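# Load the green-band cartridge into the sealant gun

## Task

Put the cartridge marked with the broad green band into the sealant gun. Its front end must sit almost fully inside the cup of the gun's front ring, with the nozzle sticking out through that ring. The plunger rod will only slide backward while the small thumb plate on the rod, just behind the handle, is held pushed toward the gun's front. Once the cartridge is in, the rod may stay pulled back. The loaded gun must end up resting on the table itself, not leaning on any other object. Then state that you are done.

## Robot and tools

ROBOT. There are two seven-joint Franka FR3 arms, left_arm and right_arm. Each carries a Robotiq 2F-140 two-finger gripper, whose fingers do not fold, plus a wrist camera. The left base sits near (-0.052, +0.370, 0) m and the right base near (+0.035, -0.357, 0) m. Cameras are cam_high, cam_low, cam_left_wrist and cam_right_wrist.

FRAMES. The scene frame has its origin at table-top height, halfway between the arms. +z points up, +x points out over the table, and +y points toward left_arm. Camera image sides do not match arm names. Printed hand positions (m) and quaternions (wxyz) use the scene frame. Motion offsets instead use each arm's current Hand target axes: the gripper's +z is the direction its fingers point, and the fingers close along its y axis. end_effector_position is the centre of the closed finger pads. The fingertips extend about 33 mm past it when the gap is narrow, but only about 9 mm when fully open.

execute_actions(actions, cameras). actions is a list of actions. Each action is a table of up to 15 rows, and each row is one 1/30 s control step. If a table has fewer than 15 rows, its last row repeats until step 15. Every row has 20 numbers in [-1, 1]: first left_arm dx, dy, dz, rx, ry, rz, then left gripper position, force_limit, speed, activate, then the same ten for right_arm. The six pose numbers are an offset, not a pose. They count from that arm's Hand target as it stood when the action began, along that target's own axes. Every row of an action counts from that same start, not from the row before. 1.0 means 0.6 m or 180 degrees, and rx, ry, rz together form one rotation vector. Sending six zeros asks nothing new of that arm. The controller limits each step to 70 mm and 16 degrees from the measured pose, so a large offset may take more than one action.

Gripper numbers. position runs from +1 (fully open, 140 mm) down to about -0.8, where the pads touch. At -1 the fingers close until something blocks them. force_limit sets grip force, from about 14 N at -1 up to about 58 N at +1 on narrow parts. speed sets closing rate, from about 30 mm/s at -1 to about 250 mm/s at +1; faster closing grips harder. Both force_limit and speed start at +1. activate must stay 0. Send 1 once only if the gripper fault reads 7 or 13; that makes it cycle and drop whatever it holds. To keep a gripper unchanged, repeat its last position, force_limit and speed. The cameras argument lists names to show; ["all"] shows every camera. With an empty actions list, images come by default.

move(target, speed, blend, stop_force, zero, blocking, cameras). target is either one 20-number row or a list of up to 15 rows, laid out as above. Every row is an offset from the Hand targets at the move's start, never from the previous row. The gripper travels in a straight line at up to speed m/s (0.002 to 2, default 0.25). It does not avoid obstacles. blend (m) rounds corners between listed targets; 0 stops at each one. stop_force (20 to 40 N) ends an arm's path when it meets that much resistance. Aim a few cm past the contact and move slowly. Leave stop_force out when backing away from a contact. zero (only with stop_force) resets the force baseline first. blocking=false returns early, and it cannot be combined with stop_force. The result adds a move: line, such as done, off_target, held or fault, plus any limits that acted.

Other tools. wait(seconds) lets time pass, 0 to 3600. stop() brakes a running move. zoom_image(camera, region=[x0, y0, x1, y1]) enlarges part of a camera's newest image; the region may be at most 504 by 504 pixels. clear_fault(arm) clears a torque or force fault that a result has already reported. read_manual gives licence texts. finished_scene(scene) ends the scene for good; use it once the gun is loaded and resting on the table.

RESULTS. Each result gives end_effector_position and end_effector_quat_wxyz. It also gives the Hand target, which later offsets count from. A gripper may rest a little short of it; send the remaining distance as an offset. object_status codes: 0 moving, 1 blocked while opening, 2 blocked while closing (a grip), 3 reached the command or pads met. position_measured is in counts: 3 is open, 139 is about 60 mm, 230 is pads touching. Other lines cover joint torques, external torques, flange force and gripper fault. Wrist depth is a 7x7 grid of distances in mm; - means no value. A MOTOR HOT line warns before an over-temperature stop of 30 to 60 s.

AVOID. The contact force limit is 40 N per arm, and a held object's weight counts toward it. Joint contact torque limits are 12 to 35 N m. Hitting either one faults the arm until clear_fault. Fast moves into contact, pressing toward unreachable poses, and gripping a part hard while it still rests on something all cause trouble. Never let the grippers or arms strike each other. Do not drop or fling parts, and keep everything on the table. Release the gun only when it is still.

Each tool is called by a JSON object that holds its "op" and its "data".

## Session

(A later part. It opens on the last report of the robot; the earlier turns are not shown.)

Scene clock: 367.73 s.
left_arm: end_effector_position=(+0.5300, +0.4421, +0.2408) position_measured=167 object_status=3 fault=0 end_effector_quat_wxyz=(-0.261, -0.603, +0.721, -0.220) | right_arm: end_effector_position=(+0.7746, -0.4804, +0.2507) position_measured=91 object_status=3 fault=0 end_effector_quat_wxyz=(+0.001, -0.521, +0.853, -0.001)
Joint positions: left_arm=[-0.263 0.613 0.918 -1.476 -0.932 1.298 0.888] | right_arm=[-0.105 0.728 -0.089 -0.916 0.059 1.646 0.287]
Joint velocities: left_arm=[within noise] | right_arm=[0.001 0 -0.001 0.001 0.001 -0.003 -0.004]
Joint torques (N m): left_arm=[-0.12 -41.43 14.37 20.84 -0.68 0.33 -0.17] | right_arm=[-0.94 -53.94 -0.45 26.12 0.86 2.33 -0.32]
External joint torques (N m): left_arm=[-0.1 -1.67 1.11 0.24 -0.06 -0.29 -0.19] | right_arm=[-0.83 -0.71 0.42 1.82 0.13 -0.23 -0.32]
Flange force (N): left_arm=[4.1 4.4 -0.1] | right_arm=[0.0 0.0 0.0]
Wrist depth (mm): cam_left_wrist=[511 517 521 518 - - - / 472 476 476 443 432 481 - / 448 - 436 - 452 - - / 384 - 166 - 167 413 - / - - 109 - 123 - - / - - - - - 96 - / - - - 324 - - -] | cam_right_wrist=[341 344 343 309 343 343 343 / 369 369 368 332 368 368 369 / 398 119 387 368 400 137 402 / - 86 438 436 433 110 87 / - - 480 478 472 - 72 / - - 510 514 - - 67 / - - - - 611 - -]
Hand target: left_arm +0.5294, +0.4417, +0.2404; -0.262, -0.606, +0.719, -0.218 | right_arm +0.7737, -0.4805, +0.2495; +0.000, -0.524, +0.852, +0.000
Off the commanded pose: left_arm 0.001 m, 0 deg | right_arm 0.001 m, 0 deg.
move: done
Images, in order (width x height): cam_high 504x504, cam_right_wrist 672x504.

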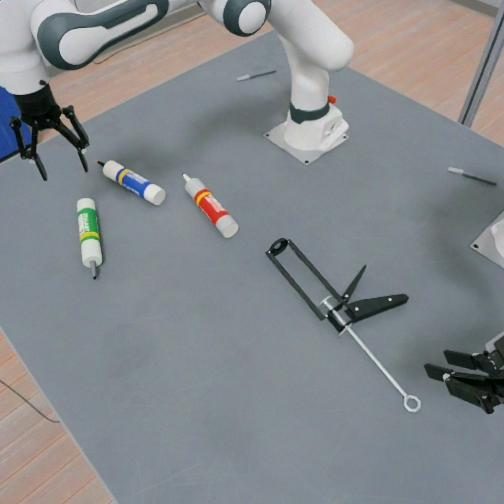

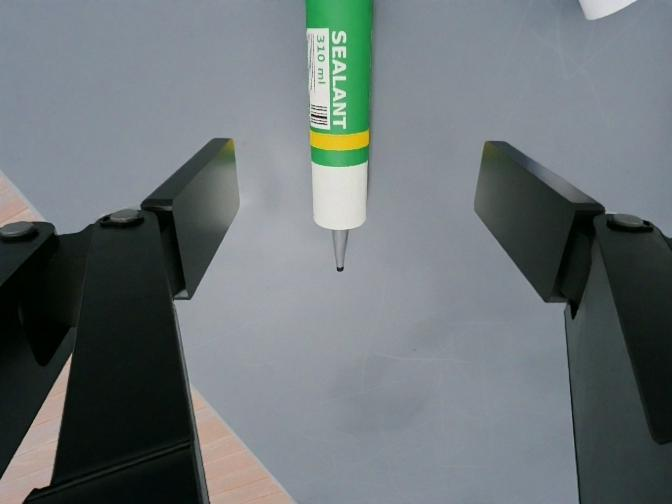

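{"op": "move", "data": {"target": [[0,0,0,0,0,0,-0.3,0,-1,0,0,-0.008,0.25,0,0,0,0.3,-0.2,-1,0],[0,0,0,0,0,0,-0.3,0,-1,0,0,-0.008,0.344,0,0,0,0.3,-0.2,-1,0],[0,0,0,0,0,0,-0.3,0,-1,0,0,-0.008,0.344,0,0,0,-1,-0.2,-1,0],[0,0,0,0,0,0,-0.3,0,-1,0,0,-0.008,0.05,0,0,0,-1,-0.2,-1,0]], "speed": [0.3,0.12,0.1,0.2], "cameras": ["cam_right_wrist","cam_high","cam_low"]}}

Scene clock: 381.67 s.
left_arm: end_effector_position=(+0.5300, +0.4421, +0.2408) position_measured=167 object_status=3 fault=0 end_effector_quat_wxyz=(-0.261, -0.603, +0.721, -0.220) | right_arm: end_effector_position=(+0.7768, -0.4812, +0.2146) position_measured=158 object_status=2 fault=0 end_effector_quat_wxyz=(-0.002, -0.525, +0.851, +0.003)
Joint positions: left_arm=[-0.263 0.613 0.918 -1.476 -0.932 1.298 0.888] | right_arm=[-0.109 0.744 -0.079 -0.979 0.056 1.714 0.276]
Joint velocities: left_arm=[within noise] | right_arm=[0 0 -0.001 0 0 -0.003 -0.001]
Joint torques (N m): left_arm=[-0.05 -41.42 14.27 20.88 -0.69 0.32 -0.21] | right_arm=[-0.5 -57.91 -1.18 28.44 0.87 2.63 -0.02]
External joint torques (N m): left_arm=[-0.2 -1.58 0.87 0.3 -0.09 -0.31 -0.23] | right_arm=[-0.61 -4.14 -0.51 3.89 0.13 0.11 -0.02]
Flange force (N): left_arm=[3.9 3.6 -0.2] | right_arm=[0.0 0.0 0.0]
Wrist depth (mm): cam_left_wrist=[- 506 - 466 - - - / - - - 443 435 - 491 / - - 437 438 437 - - / - - 146 - 150 - 418 / - - 109 367 123 393 - / - - - - - 96 - / - - - - - - -] | cam_right_wrist=[310 310 311 118 125 313 315 / 333 333 336 127 326 337 339 / 360 361 121 138 140 359 368 / - 86 77 149 145 83 88 / - - - 166 171 - 72 / - - - 182 - - - / - - - 539 - - -]
Hand target: left_arm +0.5294, +0.4417, +0.2404; -0.262, -0.606, +0.719, -0.218 | right_arm +0.7780, -0.4827, +0.2195; +0.000, -0.524, +0.852, +0.000
Off the commanded pose: left_arm 0.001 m, 0 deg | right_arm 0.005 m, 0 deg.
move: off_target (right_arm)
Images, in order (width x height): cam_high 504x504, cam_low 504x504, cam_right_wrist 672x504.

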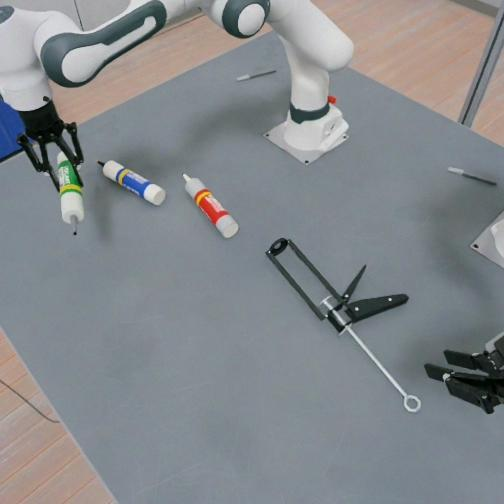

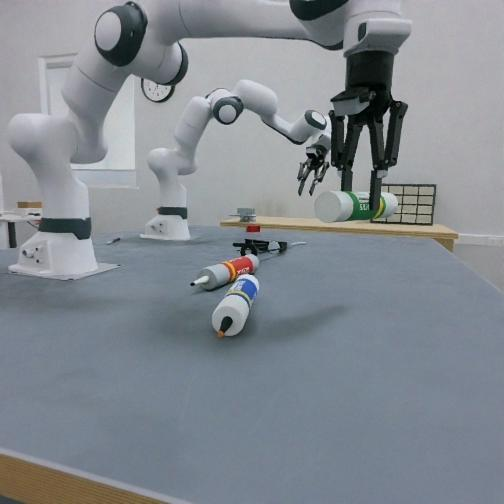

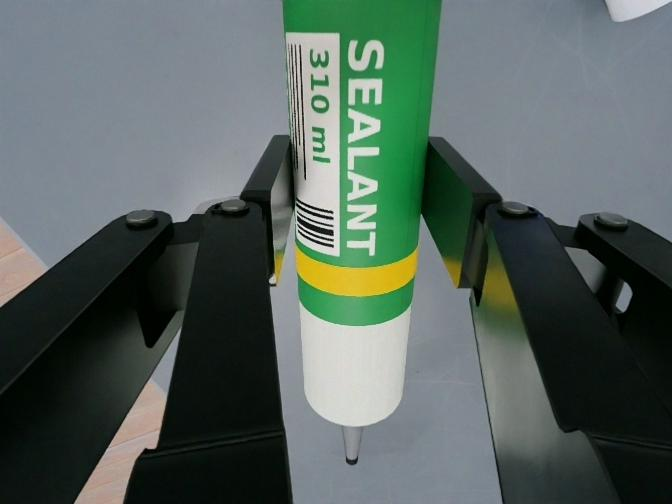

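{"op": "move", "data": {"target": [[0,0,0,0,0,0,-0.3,0,-1,0,-0.363,0.514,-0.134,0,0,-0.547,-1,-0.2,-1,0],[0,0,0,0,0,0,-0.3,0,-1,0,-0.683,0.888,0,0,0,0.906,-1,-0.2,-1,0]], "speed": 0.4, "blend": [0.05,0], "cameras": ["all"]}}

Scene clock: 404.87 s.
left_arm: end_effector_position=(+0.5300, +0.4421, +0.2408) position_measured=167 object_status=3 fault=0 end_effector_quat_wxyz=(-0.261, -0.603, +0.721, -0.220) | right_arm: end_effector_position=(+0.4851, +0.1225, +0.2167) position_measured=158 object_status=2 fault=0 end_effector_quat_wxyz=(-0.001, +0.768, +0.641, -0.003)
Joint positions: left_arm=[-0.263 0.613 0.918 -1.476 -0.932 1.298 0.888] | right_arm=[0.111 0.492 0.882 -1.594 -0.391 1.892 -1.911]
Joint velocities: left_arm=[within noise] | right_arm=[0 0 -0.001 0 0.001 0 -0.007]
Joint torques (N m): left_arm=[-0.08 -41.45 14.31 20.86 -0.7 0.31 -0.19] | right_arm=[-1 -38.03 12.4 26.64 0.5 2.68 -0.31]
External joint torques (N m): left_arm=[-0.01 -1.81 1.13 0.29 -0.08 -0.31 -0.2] | right_arm=[-1.14 -1.79 0.28 3.64 -0.37 0.05 -0.31]
Flange force (N): left_arm=[4.1 4.3 -0.4] | right_arm=[6.1 6.4 -7.4]
Wrist depth (mm): cam_left_wrist=[- - 528 486 - 554 - / - - 478 441 461 481 500 / - - 437 - 431 - - / - - 159 - 148 - - / - - 109 - 113 - - / - - - - - 96 - / - - - - - - -] | cam_right_wrist=[315 313 312 118 125 316 315 / 337 337 330 127 329 335 339 / 357 357 121 138 139 359 - / - 86 77 149 145 83 85 / - - - 165 171 - 72 / - - - 183 - - - / - - - 527 - - -]
Hand target: left_arm +0.5294, +0.4417, +0.2404; -0.262, -0.606, +0.719, -0.218 | right_arm +0.4870, +0.1233, +0.2197; +0.000, +0.765, +0.644, +0.000
Off the commanded pose: left_arm 0.001 m, 0 deg | right_arm 0.004 m, 1 deg.
move: off_target (right_arm)

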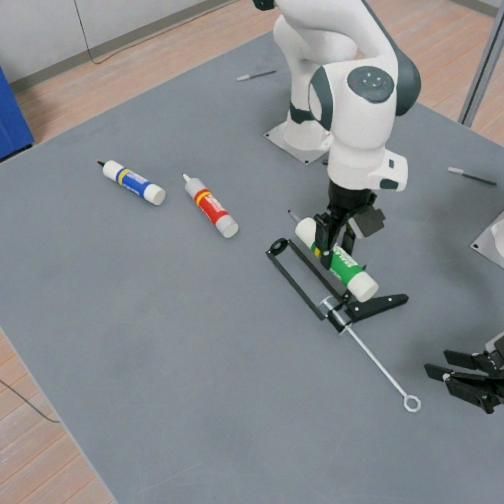

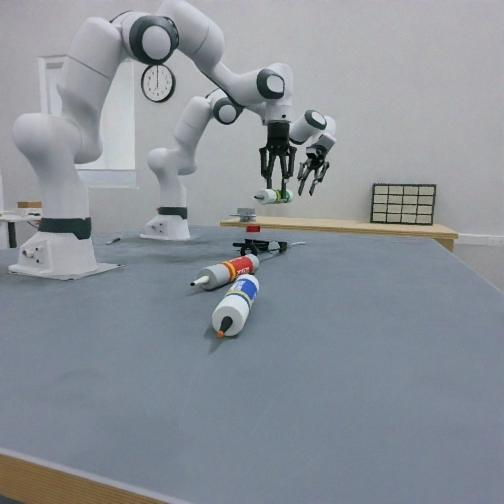

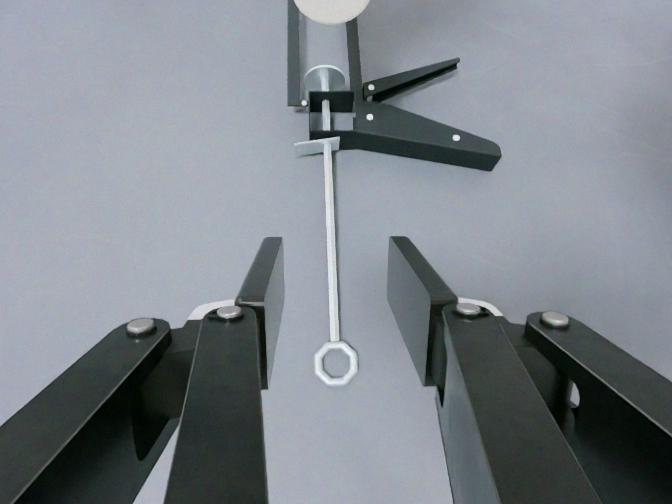

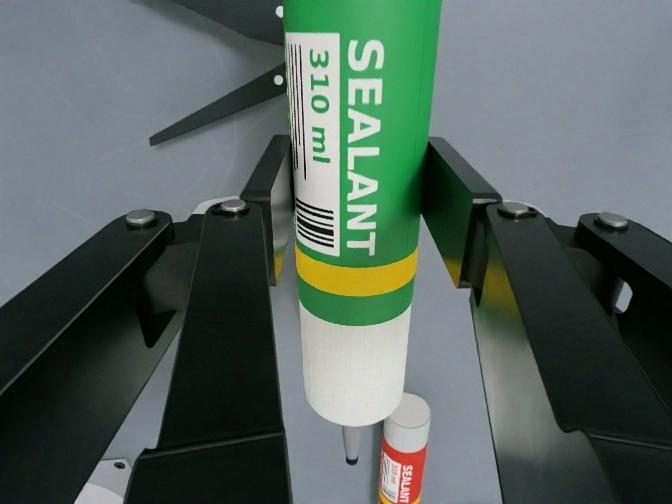

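{"op": "move", "data": {"target": [0.330,-0.347,0.365,-0.178,0.133,0.136,-0.3,0,-1,0,0,0,0,0,0,0,-1,-0.2,-1,0], "speed": 0.3, "cameras": ["cam_left_wrist","cam_high"]}}

Scene clock: 416.13 s.
left_arm: end_effector_position=(+0.6822, +0.1168, +0.1999) position_measured=167 object_status=3 fault=0 end_effector_quat_wxyz=(-0.324, -0.419, +0.774, -0.346) | right_arm: end_effector_position=(+0.4851, +0.1225, +0.2167) position_measured=158 object_status=2 fault=0 end_effector_quat_wxyz=(-0.001, +0.767, +0.642, -0.003)
Joint positions: left_arm=[-0.094 1.224 0.378 -0.503 -1.289 1.353 0.626] | right_arm=[0.111 0.492 0.882 -1.594 -0.391 1.892 -1.914]
Joint velocities: left_arm=[0.001 -0.001 -0.001 0 -0.001 0.003 0] | right_arm=[within noise]
Joint torques (N m): left_arm=[0.79 -61.85 2.95 22.4 -1.87 1.03 -0.19] | right_arm=[-0.46 -38.42 12.02 26.64 0.75 2.72 -0.28]
External joint torques (N m): left_arm=[0.62 -3.03 -0.1 0.28 0.09 0.29 -0.19] | right_arm=[-0.54 -2.2 -0.05 3.65 -0.12 0.09 -0.28]
Flange force (N): left_arm=[0.0 0.0 0.0] | right_arm=[6.7 6.0 -7.6]
Wrist depth (mm): cam_left_wrist=[- 1850 865 - - 556 - / 767 - 626 554 - 457 - / - - - - - 412 374 / - - 148 - 149 - - / - - 109 371 112 333 288 / - - - - - 96 - / - - - 305 - - -] | cam_right_wrist=[315 311 314 118 125 314 314 / 332 335 332 127 329 334 338 / 364 364 121 138 139 367 368 / - 86 77 149 145 83 88 / - - - 166 171 - 72 / - - - 182 - - - / - - - - - - -]
Hand target: left_arm +0.6842, +0.1180, +0.1983; -0.419, -0.358, +0.791, -0.266 | right_arm +0.4870, +0.1233, +0.2197; +0.000, +0.765, +0.644, +0.000
Off the commanded pose: left_arm 0.003 m, 32 deg; orientation clipped | right_arm 0.004 m, 0 deg.
elbow stopped short (left arm): the move would have taken joint 4 (elbow) straighter than the controller allows.
move: off_target (left_arm); limits=paced
Images, in order (width x height): cam_high 504x504, cam_left_wrist 672x504.

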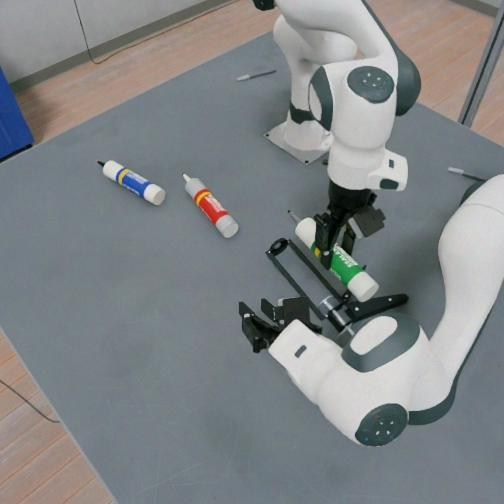

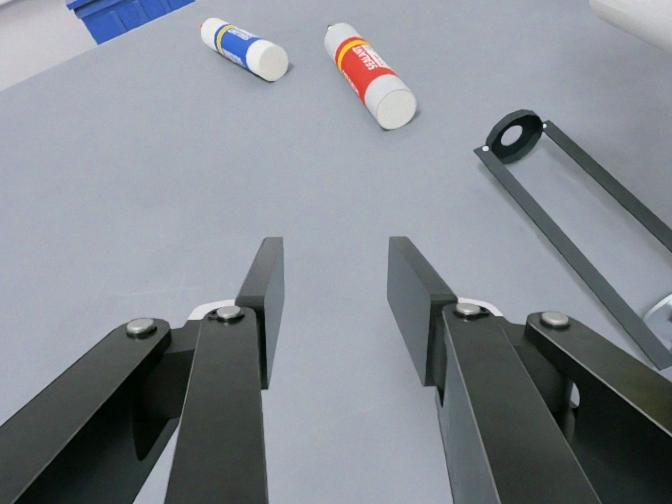

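{"op": "move", "data": {"target": [0.065,0.149,-0.091,-0.071,0.01,0.042,-0.3,0,-1,0,0,0,0,0,0,0,-1,-0.2,-1,0], "speed": 0.3, "cameras": ["cam_left_wrist"]}}

Scene clock: 425.00 s.
left_arm: end_effector_position=(+0.6228, +0.1964, +0.2479) position_measured=167 object_status=3 fault=0 end_effector_quat_wxyz=(-0.334, -0.340, +0.825, -0.302) | right_arm: end_effector_position=(+0.4851, +0.1225, +0.2167) position_measured=158 object_status=2 fault=0 end_effector_quat_wxyz=(-0.001, +0.767, +0.642, -0.003)
Joint positions: left_arm=[-0.003 1.125 0.36 -0.503 -1.146 1.104 0.771] | right_arm=[0.111 0.492 0.882 -1.594 -0.391 1.892 -1.914]
Joint velocities: left_arm=[-0.001 0.001 0 -0.001 0 -0.001 0.007] | right_arm=[within noise]
Joint torques (N m): left_arm=[0.61 -61.68 2.62 21.5 -1.84 0.61 0.46] | right_arm=[-0.44 -38.45 12.04 26.61 0.76 2.72 -0.3]
External joint torques (N m): left_arm=[0.3 -3.98 -0.06 -0.03 0.13 -0.03 0.47] | right_arm=[-0.42 -2.33 0.09 3.67 -0.1 0.11 -0.3]
Flange force (N): left_arm=[0.0 0.0 0.0] | right_arm=[6.5 5.7 -7.8]
Wrist depth (mm): cam_left_wrist=[1894 874 - - 187 226 - / - - 636 607 230 207 183 / - - - 519 - 199 173 / 609 - 147 475 168 380 339 / - 105 114 420 112 361 337 / - - - - - 96 - / - - - - - - -] | cam_right_wrist=[313 314 315 118 125 314 323 / 337 337 332 127 328 338 337 / 367 364 121 138 140 359 364 / - 86 77 149 145 83 88 / - - - 166 171 - 72 / - - - 182 - - - / - - - 543 - - -]
Hand target: left_arm +0.6241, +0.1978, +0.2485; -0.428, -0.271, +0.831, -0.228 | right_arm +0.4870, +0.1233, +0.2197; +0.000, +0.765, +0.644, +0.000
Off the commanded pose: left_arm 0.002 m, 20 deg; orientation clipped | right_arm 0.004 m, 0 deg.
elbow stopped short (left arm): the move would have taken joint 4 (elbow) straighter than the controller allows.
move: off_target (left_arm); limits=paced

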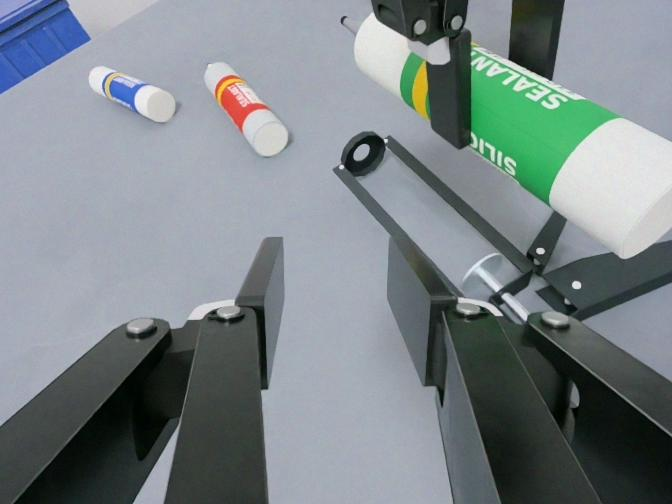

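{"op": "move", "data": {"target": [0,0,0,0,0,0,-0.3,0,-1,0,-0.027,-0.0025,0.183,0,0.1,0,-1,-0.2,-1,0], "speed": 0.15, "cameras": ["cam_left_wrist","cam_right_wrist","cam_high"]}}

{"op": "zoom_image", "data": {"camera": "cam_left_wrist", "region": [280, 60, 580, 300]}}

Scene clock: 434.33 s.
left_arm: end_effector_position=(+0.6228, +0.1967, +0.2478) position_measured=167 object_status=3 fault=0 end_effector_quat_wxyz=(-0.333, -0.340, +0.826, -0.302) | right_arm: end_effector_position=(+0.4808, +0.1046, +0.1073) position_measured=158 object_status=2 fault=0 end_effector_quat_wxyz=(-0.101, +0.759, +0.633, +0.114)
Joint positions: left_arm=[-0.003 1.125 0.36 -0.503 -1.146 1.104 0.773] | right_arm=[-0.221 0.459 0.996 -2.13 -0.344 2.6 -2.016]
Joint velocities: left_arm=[within noise] | right_arm=[0 0 -0.002 0.001 -0.001 0.004 -0.002]
Joint torques (N m): left_arm=[0.21 -61.53 3.44 21.51 -2.14 0.57 0.41] | right_arm=[-0.75 -27.93 12.8 23.33 0.26 4.03 -0.27]
External joint torques (N m): left_arm=[0.22 -4.02 0.86 0 -0.15 -0.05 0.41] | right_arm=[-0.84 -1.17 0.41 3.17 -0.27 0.85 -0.28]
Flange force (N): left_arm=[0.0 0.0 0.0] | right_arm=[3.4 4.2 -3.0]
Wrist depth (mm): cam_left_wrist=[1879 - - 233 242 288 - / 901 700 670 259 268 291 - / 725 - - - 296 313 - / 600 - 146 - 303 272 335 / - - 113 - 112 257 - / - - 113 - - 96 - / - - - - - - -] | cam_right_wrist=[233 228 202 118 125 233 233 / 240 239 238 127 236 240 240 / 246 244 122 138 139 245 247 / - 86 77 149 145 83 88 / - - - 166 175 - 72 / - - - 186 238 - - / - - - 269 254 - -]
Hand target: left_arm +0.6229, +0.1976, +0.2483; -0.331, -0.337, +0.828, -0.303 (not the last commanded pose) | right_arm +0.4827, +0.1076, +0.1099; -0.101, +0.756, +0.636, +0.119
Off the commanded pose: left_arm 0.002 m, 16 deg | right_arm 0.004 m, 1 deg.
elbow stopped short (left arm): the move would have taken joint 4 (elbow) straighter than the controller allows.
move: off_target (right_arm)
Images, in order (width x height): cam_high 504x504, cam_left_wrist 672x504, cam_right_wrist 672x504.

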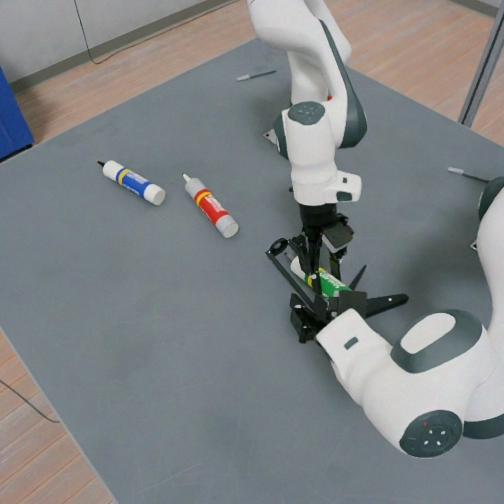

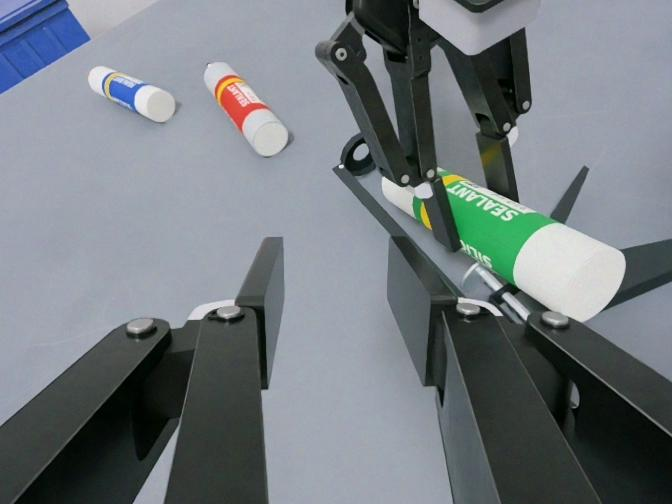

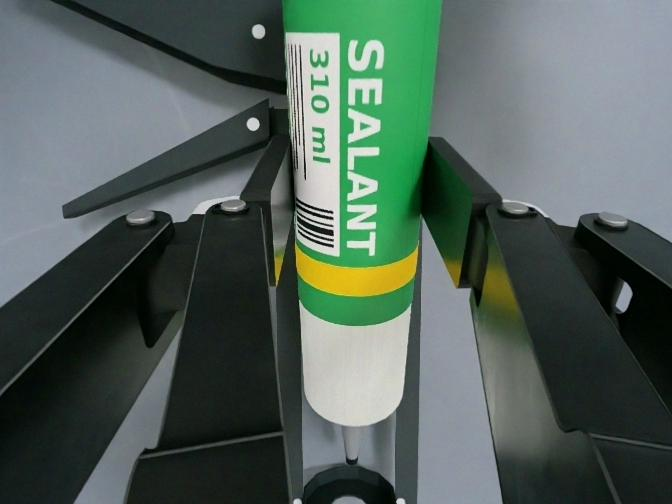

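Scaled by 1.680.

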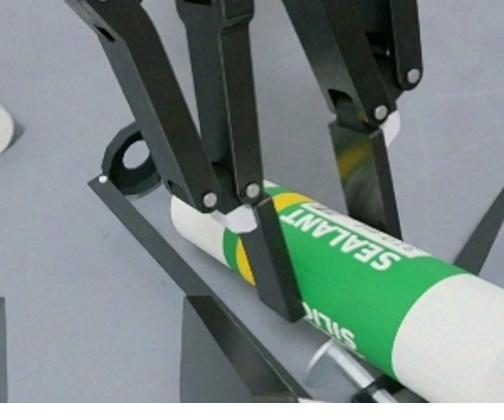

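{"op": "move", "data": {"target": [0,0,0,0,0,0,-0.3,0,-1,0,-0.043,0,0.006,0,0,0,-1,-0.2,-1,0], "speed": 0.06, "cameras": ["cam_left_wrist","cam_right_wrist"]}}

{"op": "zoom_image", "data": {"camera": "cam_left_wrist", "region": [280, 60, 640, 340]}}

{"op": "zoom_image", "data": {"camera": "cam_right_wrist", "region": [250, 350, 450, 504]}}

Scene clock: 465.93 s.
left_arm: end_effector_position=(+0.6228, +0.1967, +0.2478) position_measured=167 object_status=3 fault=0 end_effector_quat_wxyz=(-0.333, -0.340, +0.826, -0.302) | right_arm: end_effector_position=(+0.4762, +0.0820, +0.0952) position_measured=158 object_status=2 fault=0 end_effector_quat_wxyz=(-0.102, +0.759, +0.632, +0.113)
Joint positions: left_arm=[-0.003 1.125 0.36 -0.503 -1.146 1.104 0.773] | right_arm=[-0.299 0.449 1.032 -2.2 -0.349 2.642 -2.038]
Joint velocities: left_arm=[within noise] | right_arm=[-0.003 0 0.002 0 -0.004 0.004 -0.004]
Joint torques (N m): left_arm=[0.19 -61.53 3.43 21.47 -2.14 0.55 0.45] | right_arm=[-1.23 -26.29 12.86 22.36 0.19 3.99 -0.34]
External joint torques (N m): left_arm=[0.2 -3.82 0.84 -0.12 -0.14 -0.07 0.45] | right_arm=[-1.37 -1.54 0.63 2.83 -0.28 0.82 -0.35]
Flange force (N): left_arm=[0.0 0.0 0.0] | right_arm=[-0.4 2.1 -7.3]
Wrist depth (mm): cam_left_wrist=[1865 - - 256 267 - - / - - 633 272 297 - - / - 609 - - 328 337 - / - - 147 465 311 277 342 / - 99 109 421 112 341 - / - - - - - 96 - / - - - - - - -] | cam_right_wrist=[221 221 216 118 125 221 221 / 228 226 201 127 225 228 228 / 235 235 121 138 138 233 234 / - 86 77 149 147 83 88 / - - - 166 174 - 72 / - - - 186 223 - - / - - - 249 - - -]
Hand target: left_arm +0.6229, +0.1976, +0.2483; -0.331, -0.337, +0.828, -0.303 | right_arm +0.4787, +0.0845, +0.0985; -0.101, +0.756, +0.636, +0.119
Off the commanded pose: left_arm 0.001 m, 0 deg | right_arm 0.005 m, 1 deg.
elbow stopped short (left arm): the move would have taken joint 4 (elbow) straighter than the controller allows.
move: off_target (right_arm)

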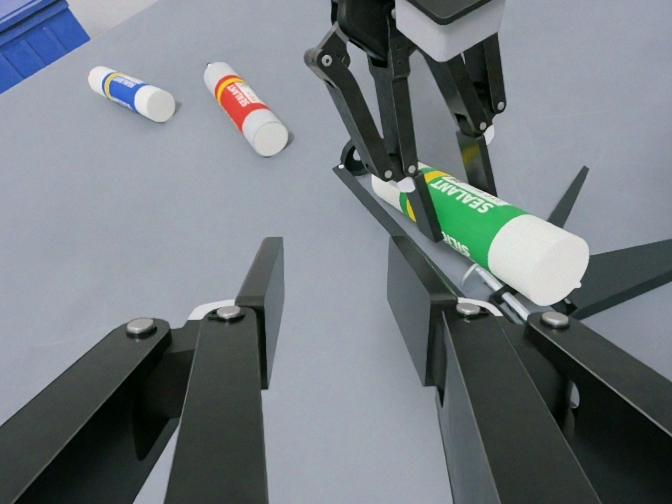

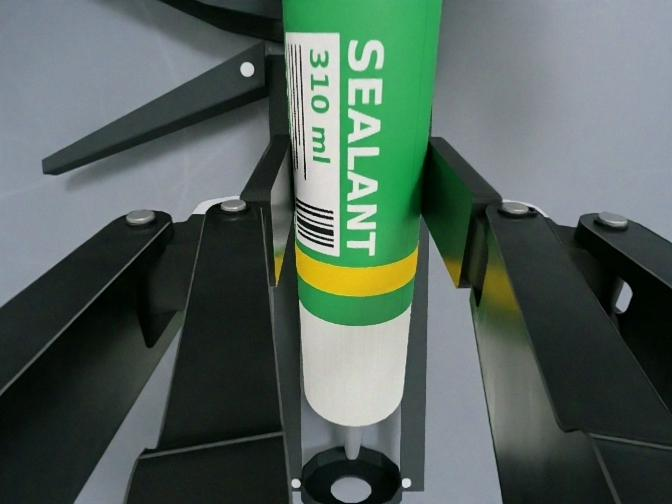

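Scaled by 1.400.

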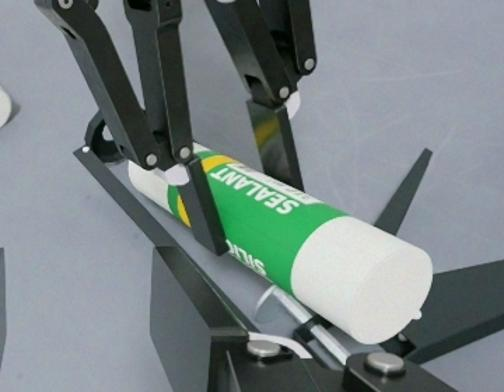

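Scaled by 2.520.

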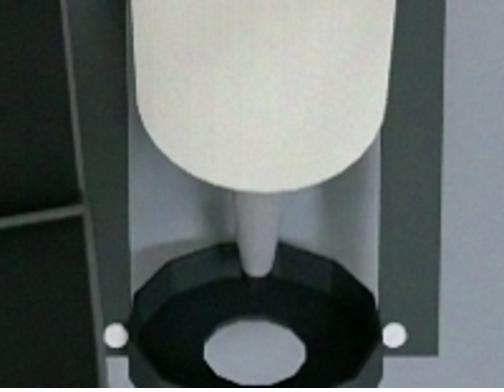

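{"op": "move", "data": {"target": [0,0,0,0,0,0,-0.3,0,-1,0,-0.058,0,0.003,0,0,0,-1,-0.2,-1,0], "speed": 0.05, "cameras": ["cam_left_wrist","cam_right_wrist"]}}

{"op": "zoom_image", "data": {"camera": "cam_left_wrist", "region": [280, 60, 640, 340]}}

{"op": "zoom_image", "data": {"camera": "cam_right_wrist", "region": [250, 350, 450, 504]}}

Scene clock: 472.20 s.
left_arm: end_effector_position=(+0.6228, +0.1967, +0.2478) position_measured=167 object_status=3 fault=0 end_effector_quat_wxyz=(-0.333, -0.340, +0.826, -0.302) | right_arm: end_effector_position=(+0.4708, +0.0509, +0.0836) position_measured=158 object_status=2 fault=0 end_effector_quat_wxyz=(-0.102, +0.760, +0.632, +0.114)
Joint positions: left_arm=[-0.003 1.125 0.36 -0.503 -1.146 1.104 0.773] | right_arm=[-0.416 0.432 1.091 -2.291 -0.355 2.691 -2.072]
Joint velocities: left_arm=[within noise] | right_arm=[0 -0.001 0 0 -0.002 0.002 -0.005]
Joint torques (N m): left_arm=[0.23 -61.52 3.41 21.52 -2.14 0.55 0.48] | right_arm=[-1.24 -23.04 12.11 21.23 0.08 3.74 -0.27]
External joint torques (N m): left_arm=[0.09 -4.1 0.78 0.09 -0.17 -0.07 0.49] | right_arm=[-1.36 -1.35 0.25 2.42 -0.31 0.58 -0.27]
Flange force (N): left_arm=[0.0 0.0 0.0] | right_arm=[-0.7 1.8 -6.9]
Wrist depth (mm): cam_left_wrist=[1646 - 788 284 314 603 578 / - 715 610 314 341 523 - / - 628 - 462 367 456 - / - - 147 - 312 311 355 / - - 109 421 123 350 349 / - - 374 376 - 96 - / - - - 347 - - -] | cam_right_wrist=[210 209 184 118 125 211 210 / 215 215 216 127 194 216 216 / 221 223 133 138 139 221 223 / - 86 77 149 148 83 88 / - - - 167 181 - 72 / - - - 187 210 - - / - - - 230 215 - -]
Hand target: left_arm +0.6229, +0.1976, +0.2483; -0.331, -0.337, +0.828, -0.303 | right_arm +0.4731, +0.0524, +0.0860; -0.101, +0.756, +0.636, +0.119
Off the commanded pose: left_arm 0.001 m, 0 deg | right_arm 0.004 m, 1 deg.
elbow stopped short (left arm): the move would have taken joint 4 (elbow) straighter than the controller allows.
move: off_target (right_arm)

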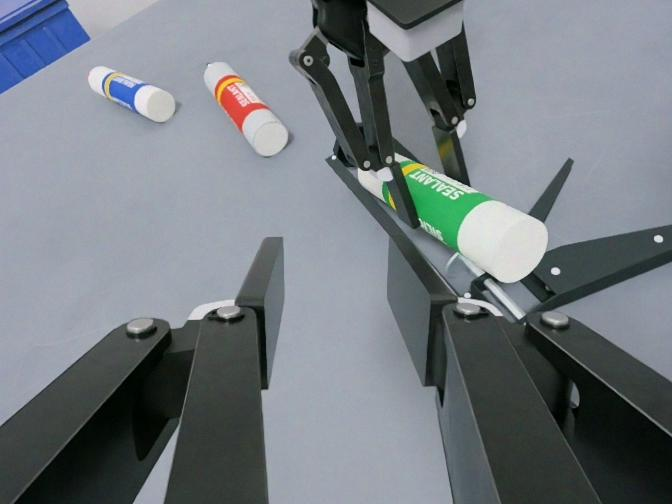

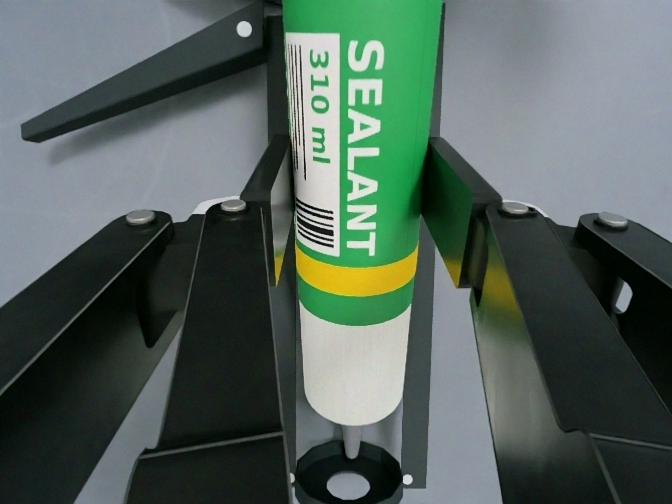

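Scaled by 1.400.

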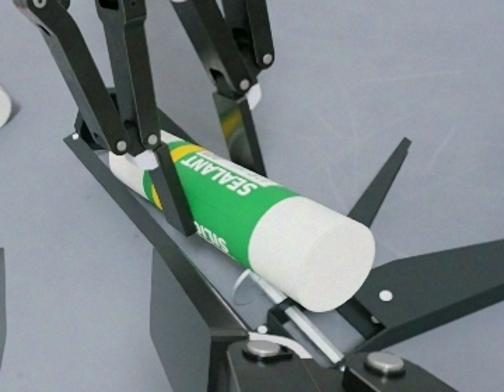

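Scaled by 2.520.

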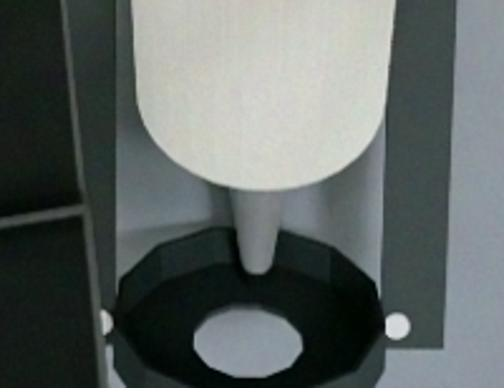

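{"op": "move", "data": {"target": [[0,0,0,0,0,0,-0.3,0,-1,0,0.025,0,0,0,0,0,-1,-0.2,-1,0],[0,0,0,0,0,0,-0.3,0,-1,0,0.025,0,0.005,0,0.047,0,-1,-0.2,-1,0]], "speed": 0.08, "cameras": ["cam_left_wrist","cam_right_wrist"]}}

{"op": "zoom_image", "data": {"camera": "cam_left_wrist", "region": [280, 60, 640, 340]}}

{"op": "zoom_image", "data": {"camera": "cam_right_wrist", "region": [250, 350, 450, 504]}}

Scene clock: 483.00 s.
left_arm: end_effector_position=(+0.6228, +0.1967, +0.2478) position_measured=167 object_status=3 fault=0 end_effector_quat_wxyz=(-0.333, -0.340, +0.826, -0.302) | right_arm: end_effector_position=(+0.4741, +0.0647, +0.0853) position_measured=158 object_status=2 fault=0 end_effector_quat_wxyz=(-0.147, +0.749, +0.624, +0.169)
Joint positions: left_arm=[-0.003 1.125 0.36 -0.503 -1.146 1.104 0.773] | right_arm=[-0.507 0.506 1.139 -2.356 -0.382 2.862 -2.109]
Joint velocities: left_arm=[within noise] | right_arm=[-0.001 0 0.001 -0.001 -0.002 0.003 -0.001]
Joint torques (N m): left_arm=[0.19 -61.59 3.42 21.52 -2.14 0.57 0.42] | right_arm=[-0.98 -20.89 14.16 19.86 -0.11 4.23 -0.29]
External joint torques (N m): left_arm=[-0.07 -3.99 0.76 0.02 -0.16 -0.07 0.42] | right_arm=[-1.08 -0.17 0.41 2.65 -0.24 0.92 -0.3]
Flange force (N): left_arm=[0.0 0.0 0.0] | right_arm=[1.3 4.0 -3.6]
Wrist depth (mm): cam_left_wrist=[1941 - - 289 310 - 533 / - - 658 316 343 - - / - - - 356 356 449 448 / 579 - 145 - 307 284 358 / 521 - 109 - 123 351 - / - - - - - 96 - / - - - - - - -] | cam_right_wrist=[222 222 189 120 127 224 223 / 223 223 194 128 202 224 224 / 224 225 134 139 140 226 226 / - 86 77 147 147 83 88 / - - - 162 178 - 72 / - - - 180 199 - - / - - - 232 231 - -]
Hand target: left_arm +0.6229, +0.1976, +0.2483; -0.331, -0.337, +0.828, -0.303 | right_arm +0.4757, +0.0674, +0.0878; -0.147, +0.745, +0.627, +0.175
Off the commanded pose: left_arm 0.001 m, 0 deg | right_arm 0.004 m, 1 deg.
elbow stopped short (left arm): the move would have taken joint 4 (elbow) straighter than the controller allows.
move: off_target (right_arm)

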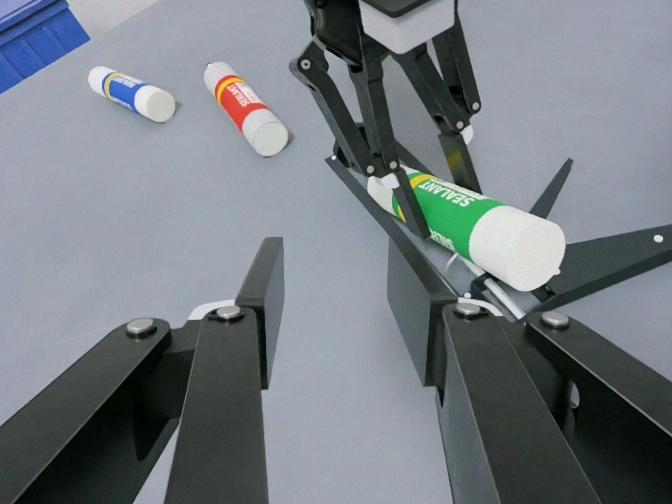

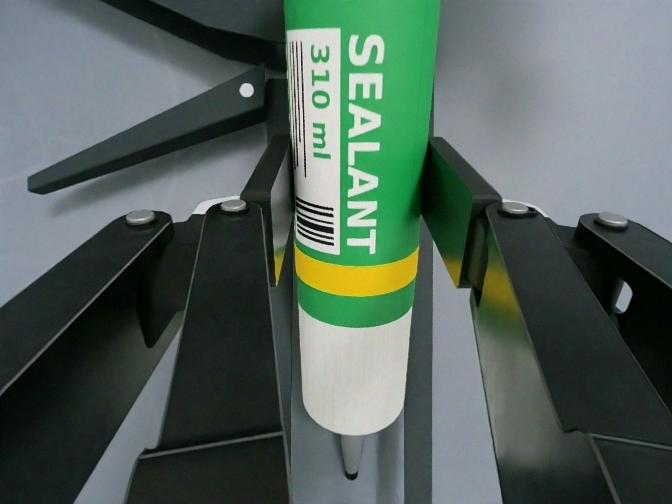

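Scaled by 1.400.

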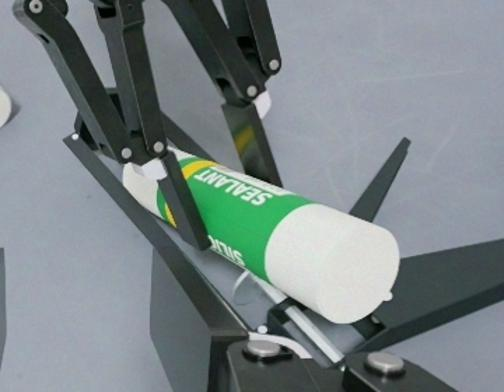

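Scaled by 2.520.

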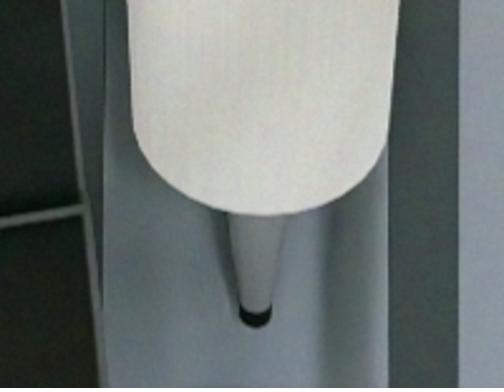

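{"op": "move", "data": {"target": [0,0,0,0,0,0,-0.3,0,-1,0,0.01,0,-0.007,0,-0.047,0,-1,-0.2,-1,0], "speed": 0.08, "cameras": ["cam_left_wrist","cam_right_wrist"]}}

{"op": "zoom_image", "data": {"camera": "cam_left_wrist", "region": [280, 60, 640, 340]}}

{"op": "zoom_image", "data": {"camera": "cam_right_wrist", "region": [250, 350, 450, 504]}}

Scene clock: 504.53 s.
left_arm: end_effector_position=(+0.6228, +0.1967, +0.2478) position_measured=167 object_status=3 fault=0 end_effector_quat_wxyz=(-0.333, -0.340, +0.826, -0.302) | right_arm: end_effector_position=(+0.4735, +0.0693, +0.0909) position_measured=158 object_status=2 fault=0 end_effector_quat_wxyz=(-0.101, +0.753, +0.639, +0.117)
Joint positions: left_arm=[-0.003 1.125 0.36 -0.503 -1.146 1.104 0.773] | right_arm=[-0.361 0.446 1.069 -2.243 -0.365 2.666 -2.06]
Joint velocities: left_arm=[within noise] | right_arm=[0.001 0 0.001 0.001 0 -0.005 0.005]
Joint torques (N m): left_arm=[0.22 -61.5 3.45 21.52 -2.14 0.55 0.41] | right_arm=[0.07 -25.2 11.96 22.97 1.04 3.54 0.17]
External joint torques (N m): left_arm=[0.04 -3.98 0.8 0.05 -0.17 -0.07 0.41] | right_arm=[0.18 -2.12 -0.09 3.72 0.59 0.36 0.16]
Flange force (N): left_arm=[0.0 0.0 0.0] | right_arm=[8.1 4.9 -1.2]
Wrist depth (mm): cam_left_wrist=[1956 - - 268 289 - - / 837 - 610 299 311 - 499 / 723 - - 462 344 420 - / - 562 148 - 311 290 346 / - 105 109 - 123 357 - / - - - - - 96 - / - - - - - - -] | cam_right_wrist=[216 217 210 120 127 218 219 / 222 220 194 128 221 224 225 / 228 229 121 139 139 230 231 / - 86 77 148 147 83 88 / - - - 163 172 - 72 / - - - 180 219 - - / - - - 247 235 - -]
Hand target: left_arm +0.6229, +0.1976, +0.2483; -0.331, -0.337, +0.828, -0.303 | right_arm +0.4763, +0.0708, +0.0942; -0.101, +0.756, +0.636, +0.119
Off the commanded pose: left_arm 0.001 m, 0 deg | right_arm 0.005 m, 1 deg.
elbow stopped short (left arm): the move would have taken joint 4 (elbow) straighter than the controller allows.
move: off_target (right_arm)

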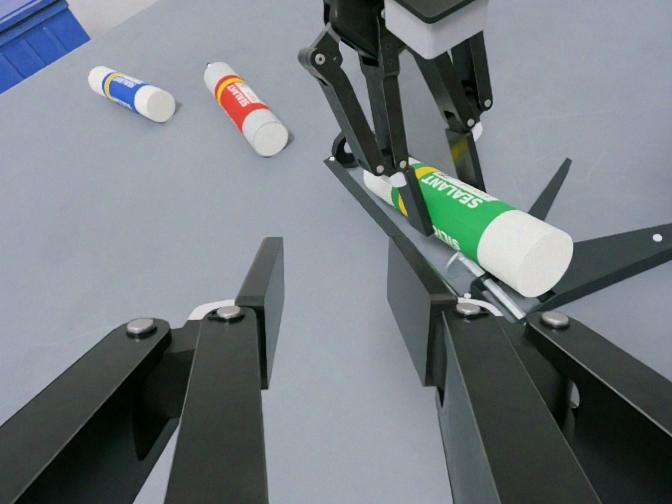

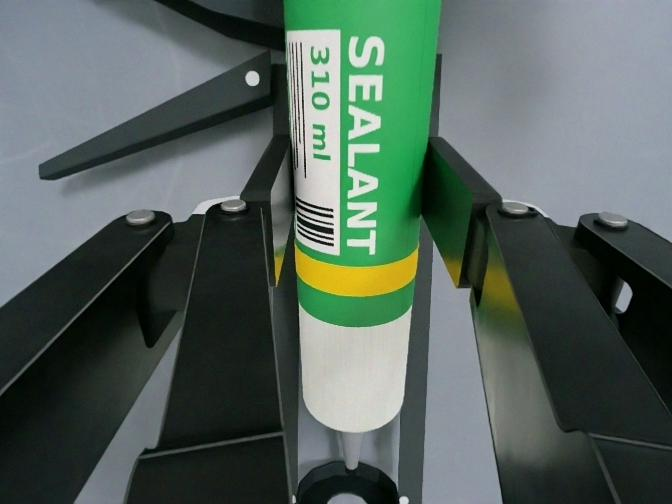

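Scaled by 1.400.

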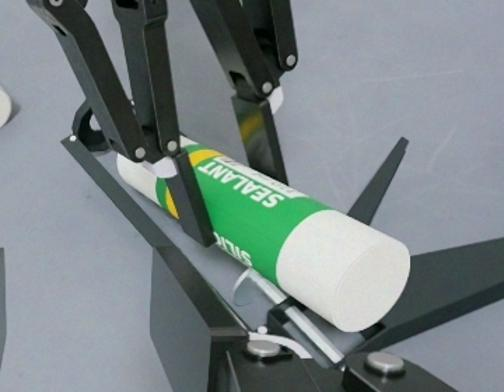

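Scaled by 2.520.

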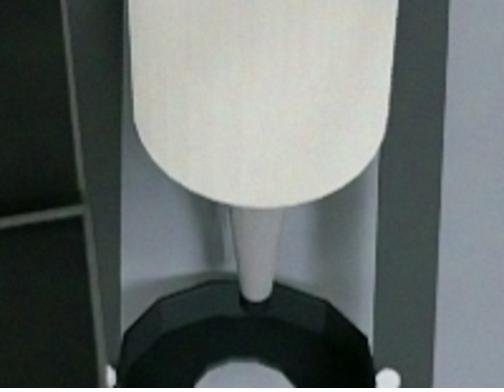

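{"op": "move", "data": {"target": [0,0,0,0,0,0,-0.3,0,-1,0,-0.05,-0.001,-0.0035,0,0,0,-1,-0.2,-1,0], "speed": 0.05, "cameras": ["cam_left_wrist","cam_right_wrist"]}}

{"op": "zoom_image", "data": {"camera": "cam_left_wrist", "region": [280, 60, 640, 340]}}

{"op": "zoom_image", "data": {"camera": "cam_right_wrist", "region": [250, 350, 450, 504]}}

Scene clock: 509.47 s.
left_arm: end_effector_position=(+0.6228, +0.1967, +0.2478) position_measured=167 object_status=3 fault=0 end_effector_quat_wxyz=(-0.333, -0.340, +0.826, -0.302) | right_arm: end_effector_position=(+0.4686, +0.0413, +0.0852) position_measured=158 object_status=2 fault=0 end_effector_quat_wxyz=(-0.102, +0.759, +0.632, +0.115)
Joint positions: left_arm=[-0.003 1.125 0.36 -0.503 -1.146 1.104 0.773] | right_arm=[-0.48 0.426 1.139 -2.318 -0.361 2.694 -2.079]
Joint velocities: left_arm=[within noise] | right_arm=[-0.002 0.001 0.002 -0.001 -0.001 0 -0.004]
Joint torques (N m): left_arm=[0.22 -61.56 3.46 21.48 -2.16 0.55 0.46] | right_arm=[-1.38 -21.13 11.81 21.13 0.07 3.7 -0.28]
External joint torques (N m): left_arm=[-0.09 -3.88 0.77 -0.05 -0.18 -0.09 0.46] | right_arm=[-1.53 -1.18 -0.03 2.43 -0.32 0.54 -0.28]
Flange force (N): left_arm=[0.0 0.0 0.0] | right_arm=[-0.8 2.2 -6.6]
Wrist depth (mm): cam_left_wrist=[1850 829 - 293 319 618 589 / - 721 606 324 357 - - / - - - 422 368 444 436 / - - 147 456 310 355 360 / - - 109 - 112 - - / - - 373 374 - 95 - / - - - 343 - - -] | cam_right_wrist=[211 210 185 119 126 211 212 / 215 217 217 128 196 217 218 / 222 224 134 139 139 223 223 / - 86 77 148 146 83 85 / - - - 163 176 - 72 / - - - 180 210 - - / - - - 233 - - -]
Hand target: left_arm +0.6229, +0.1976, +0.2483; -0.331, -0.337, +0.828, -0.303 | right_arm +0.4707, +0.0422, +0.0870; -0.101, +0.756, +0.636, +0.119
Off the commanded pose: left_arm 0.001 m, 0 deg | right_arm 0.003 m, 1 deg.
elbow stopped short (left arm): the move would have taken joint 4 (elbow) straighter than the controller allows.
move: done

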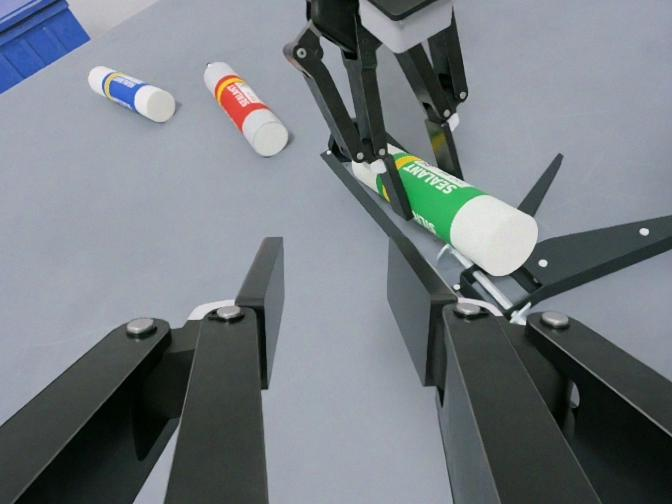

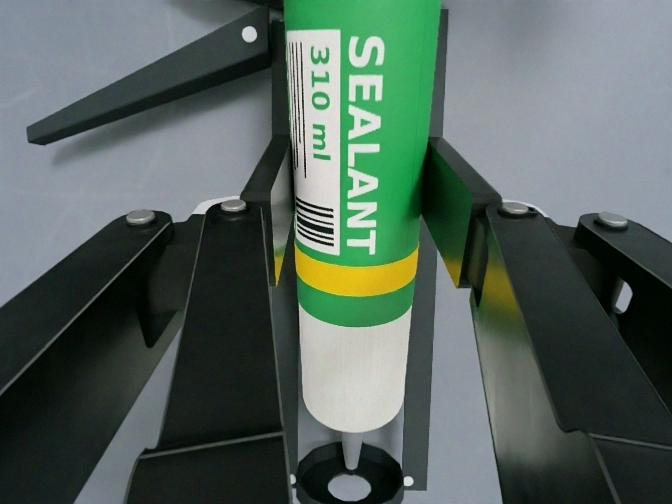

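Scaled by 1.400.

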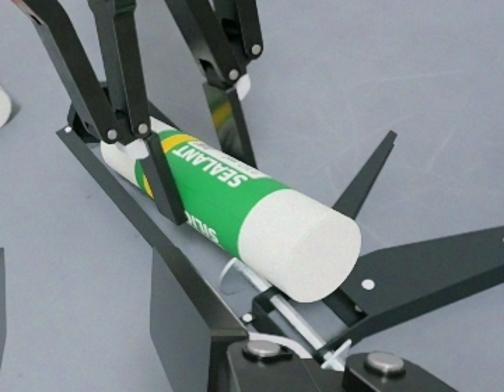

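Scaled by 2.520.

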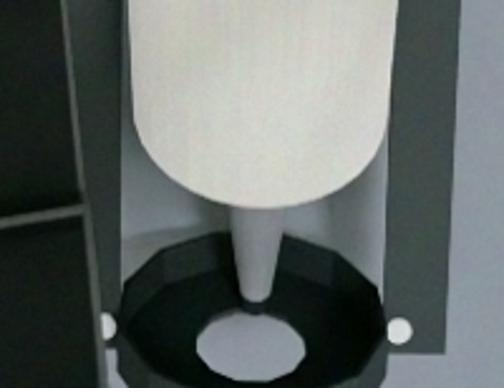

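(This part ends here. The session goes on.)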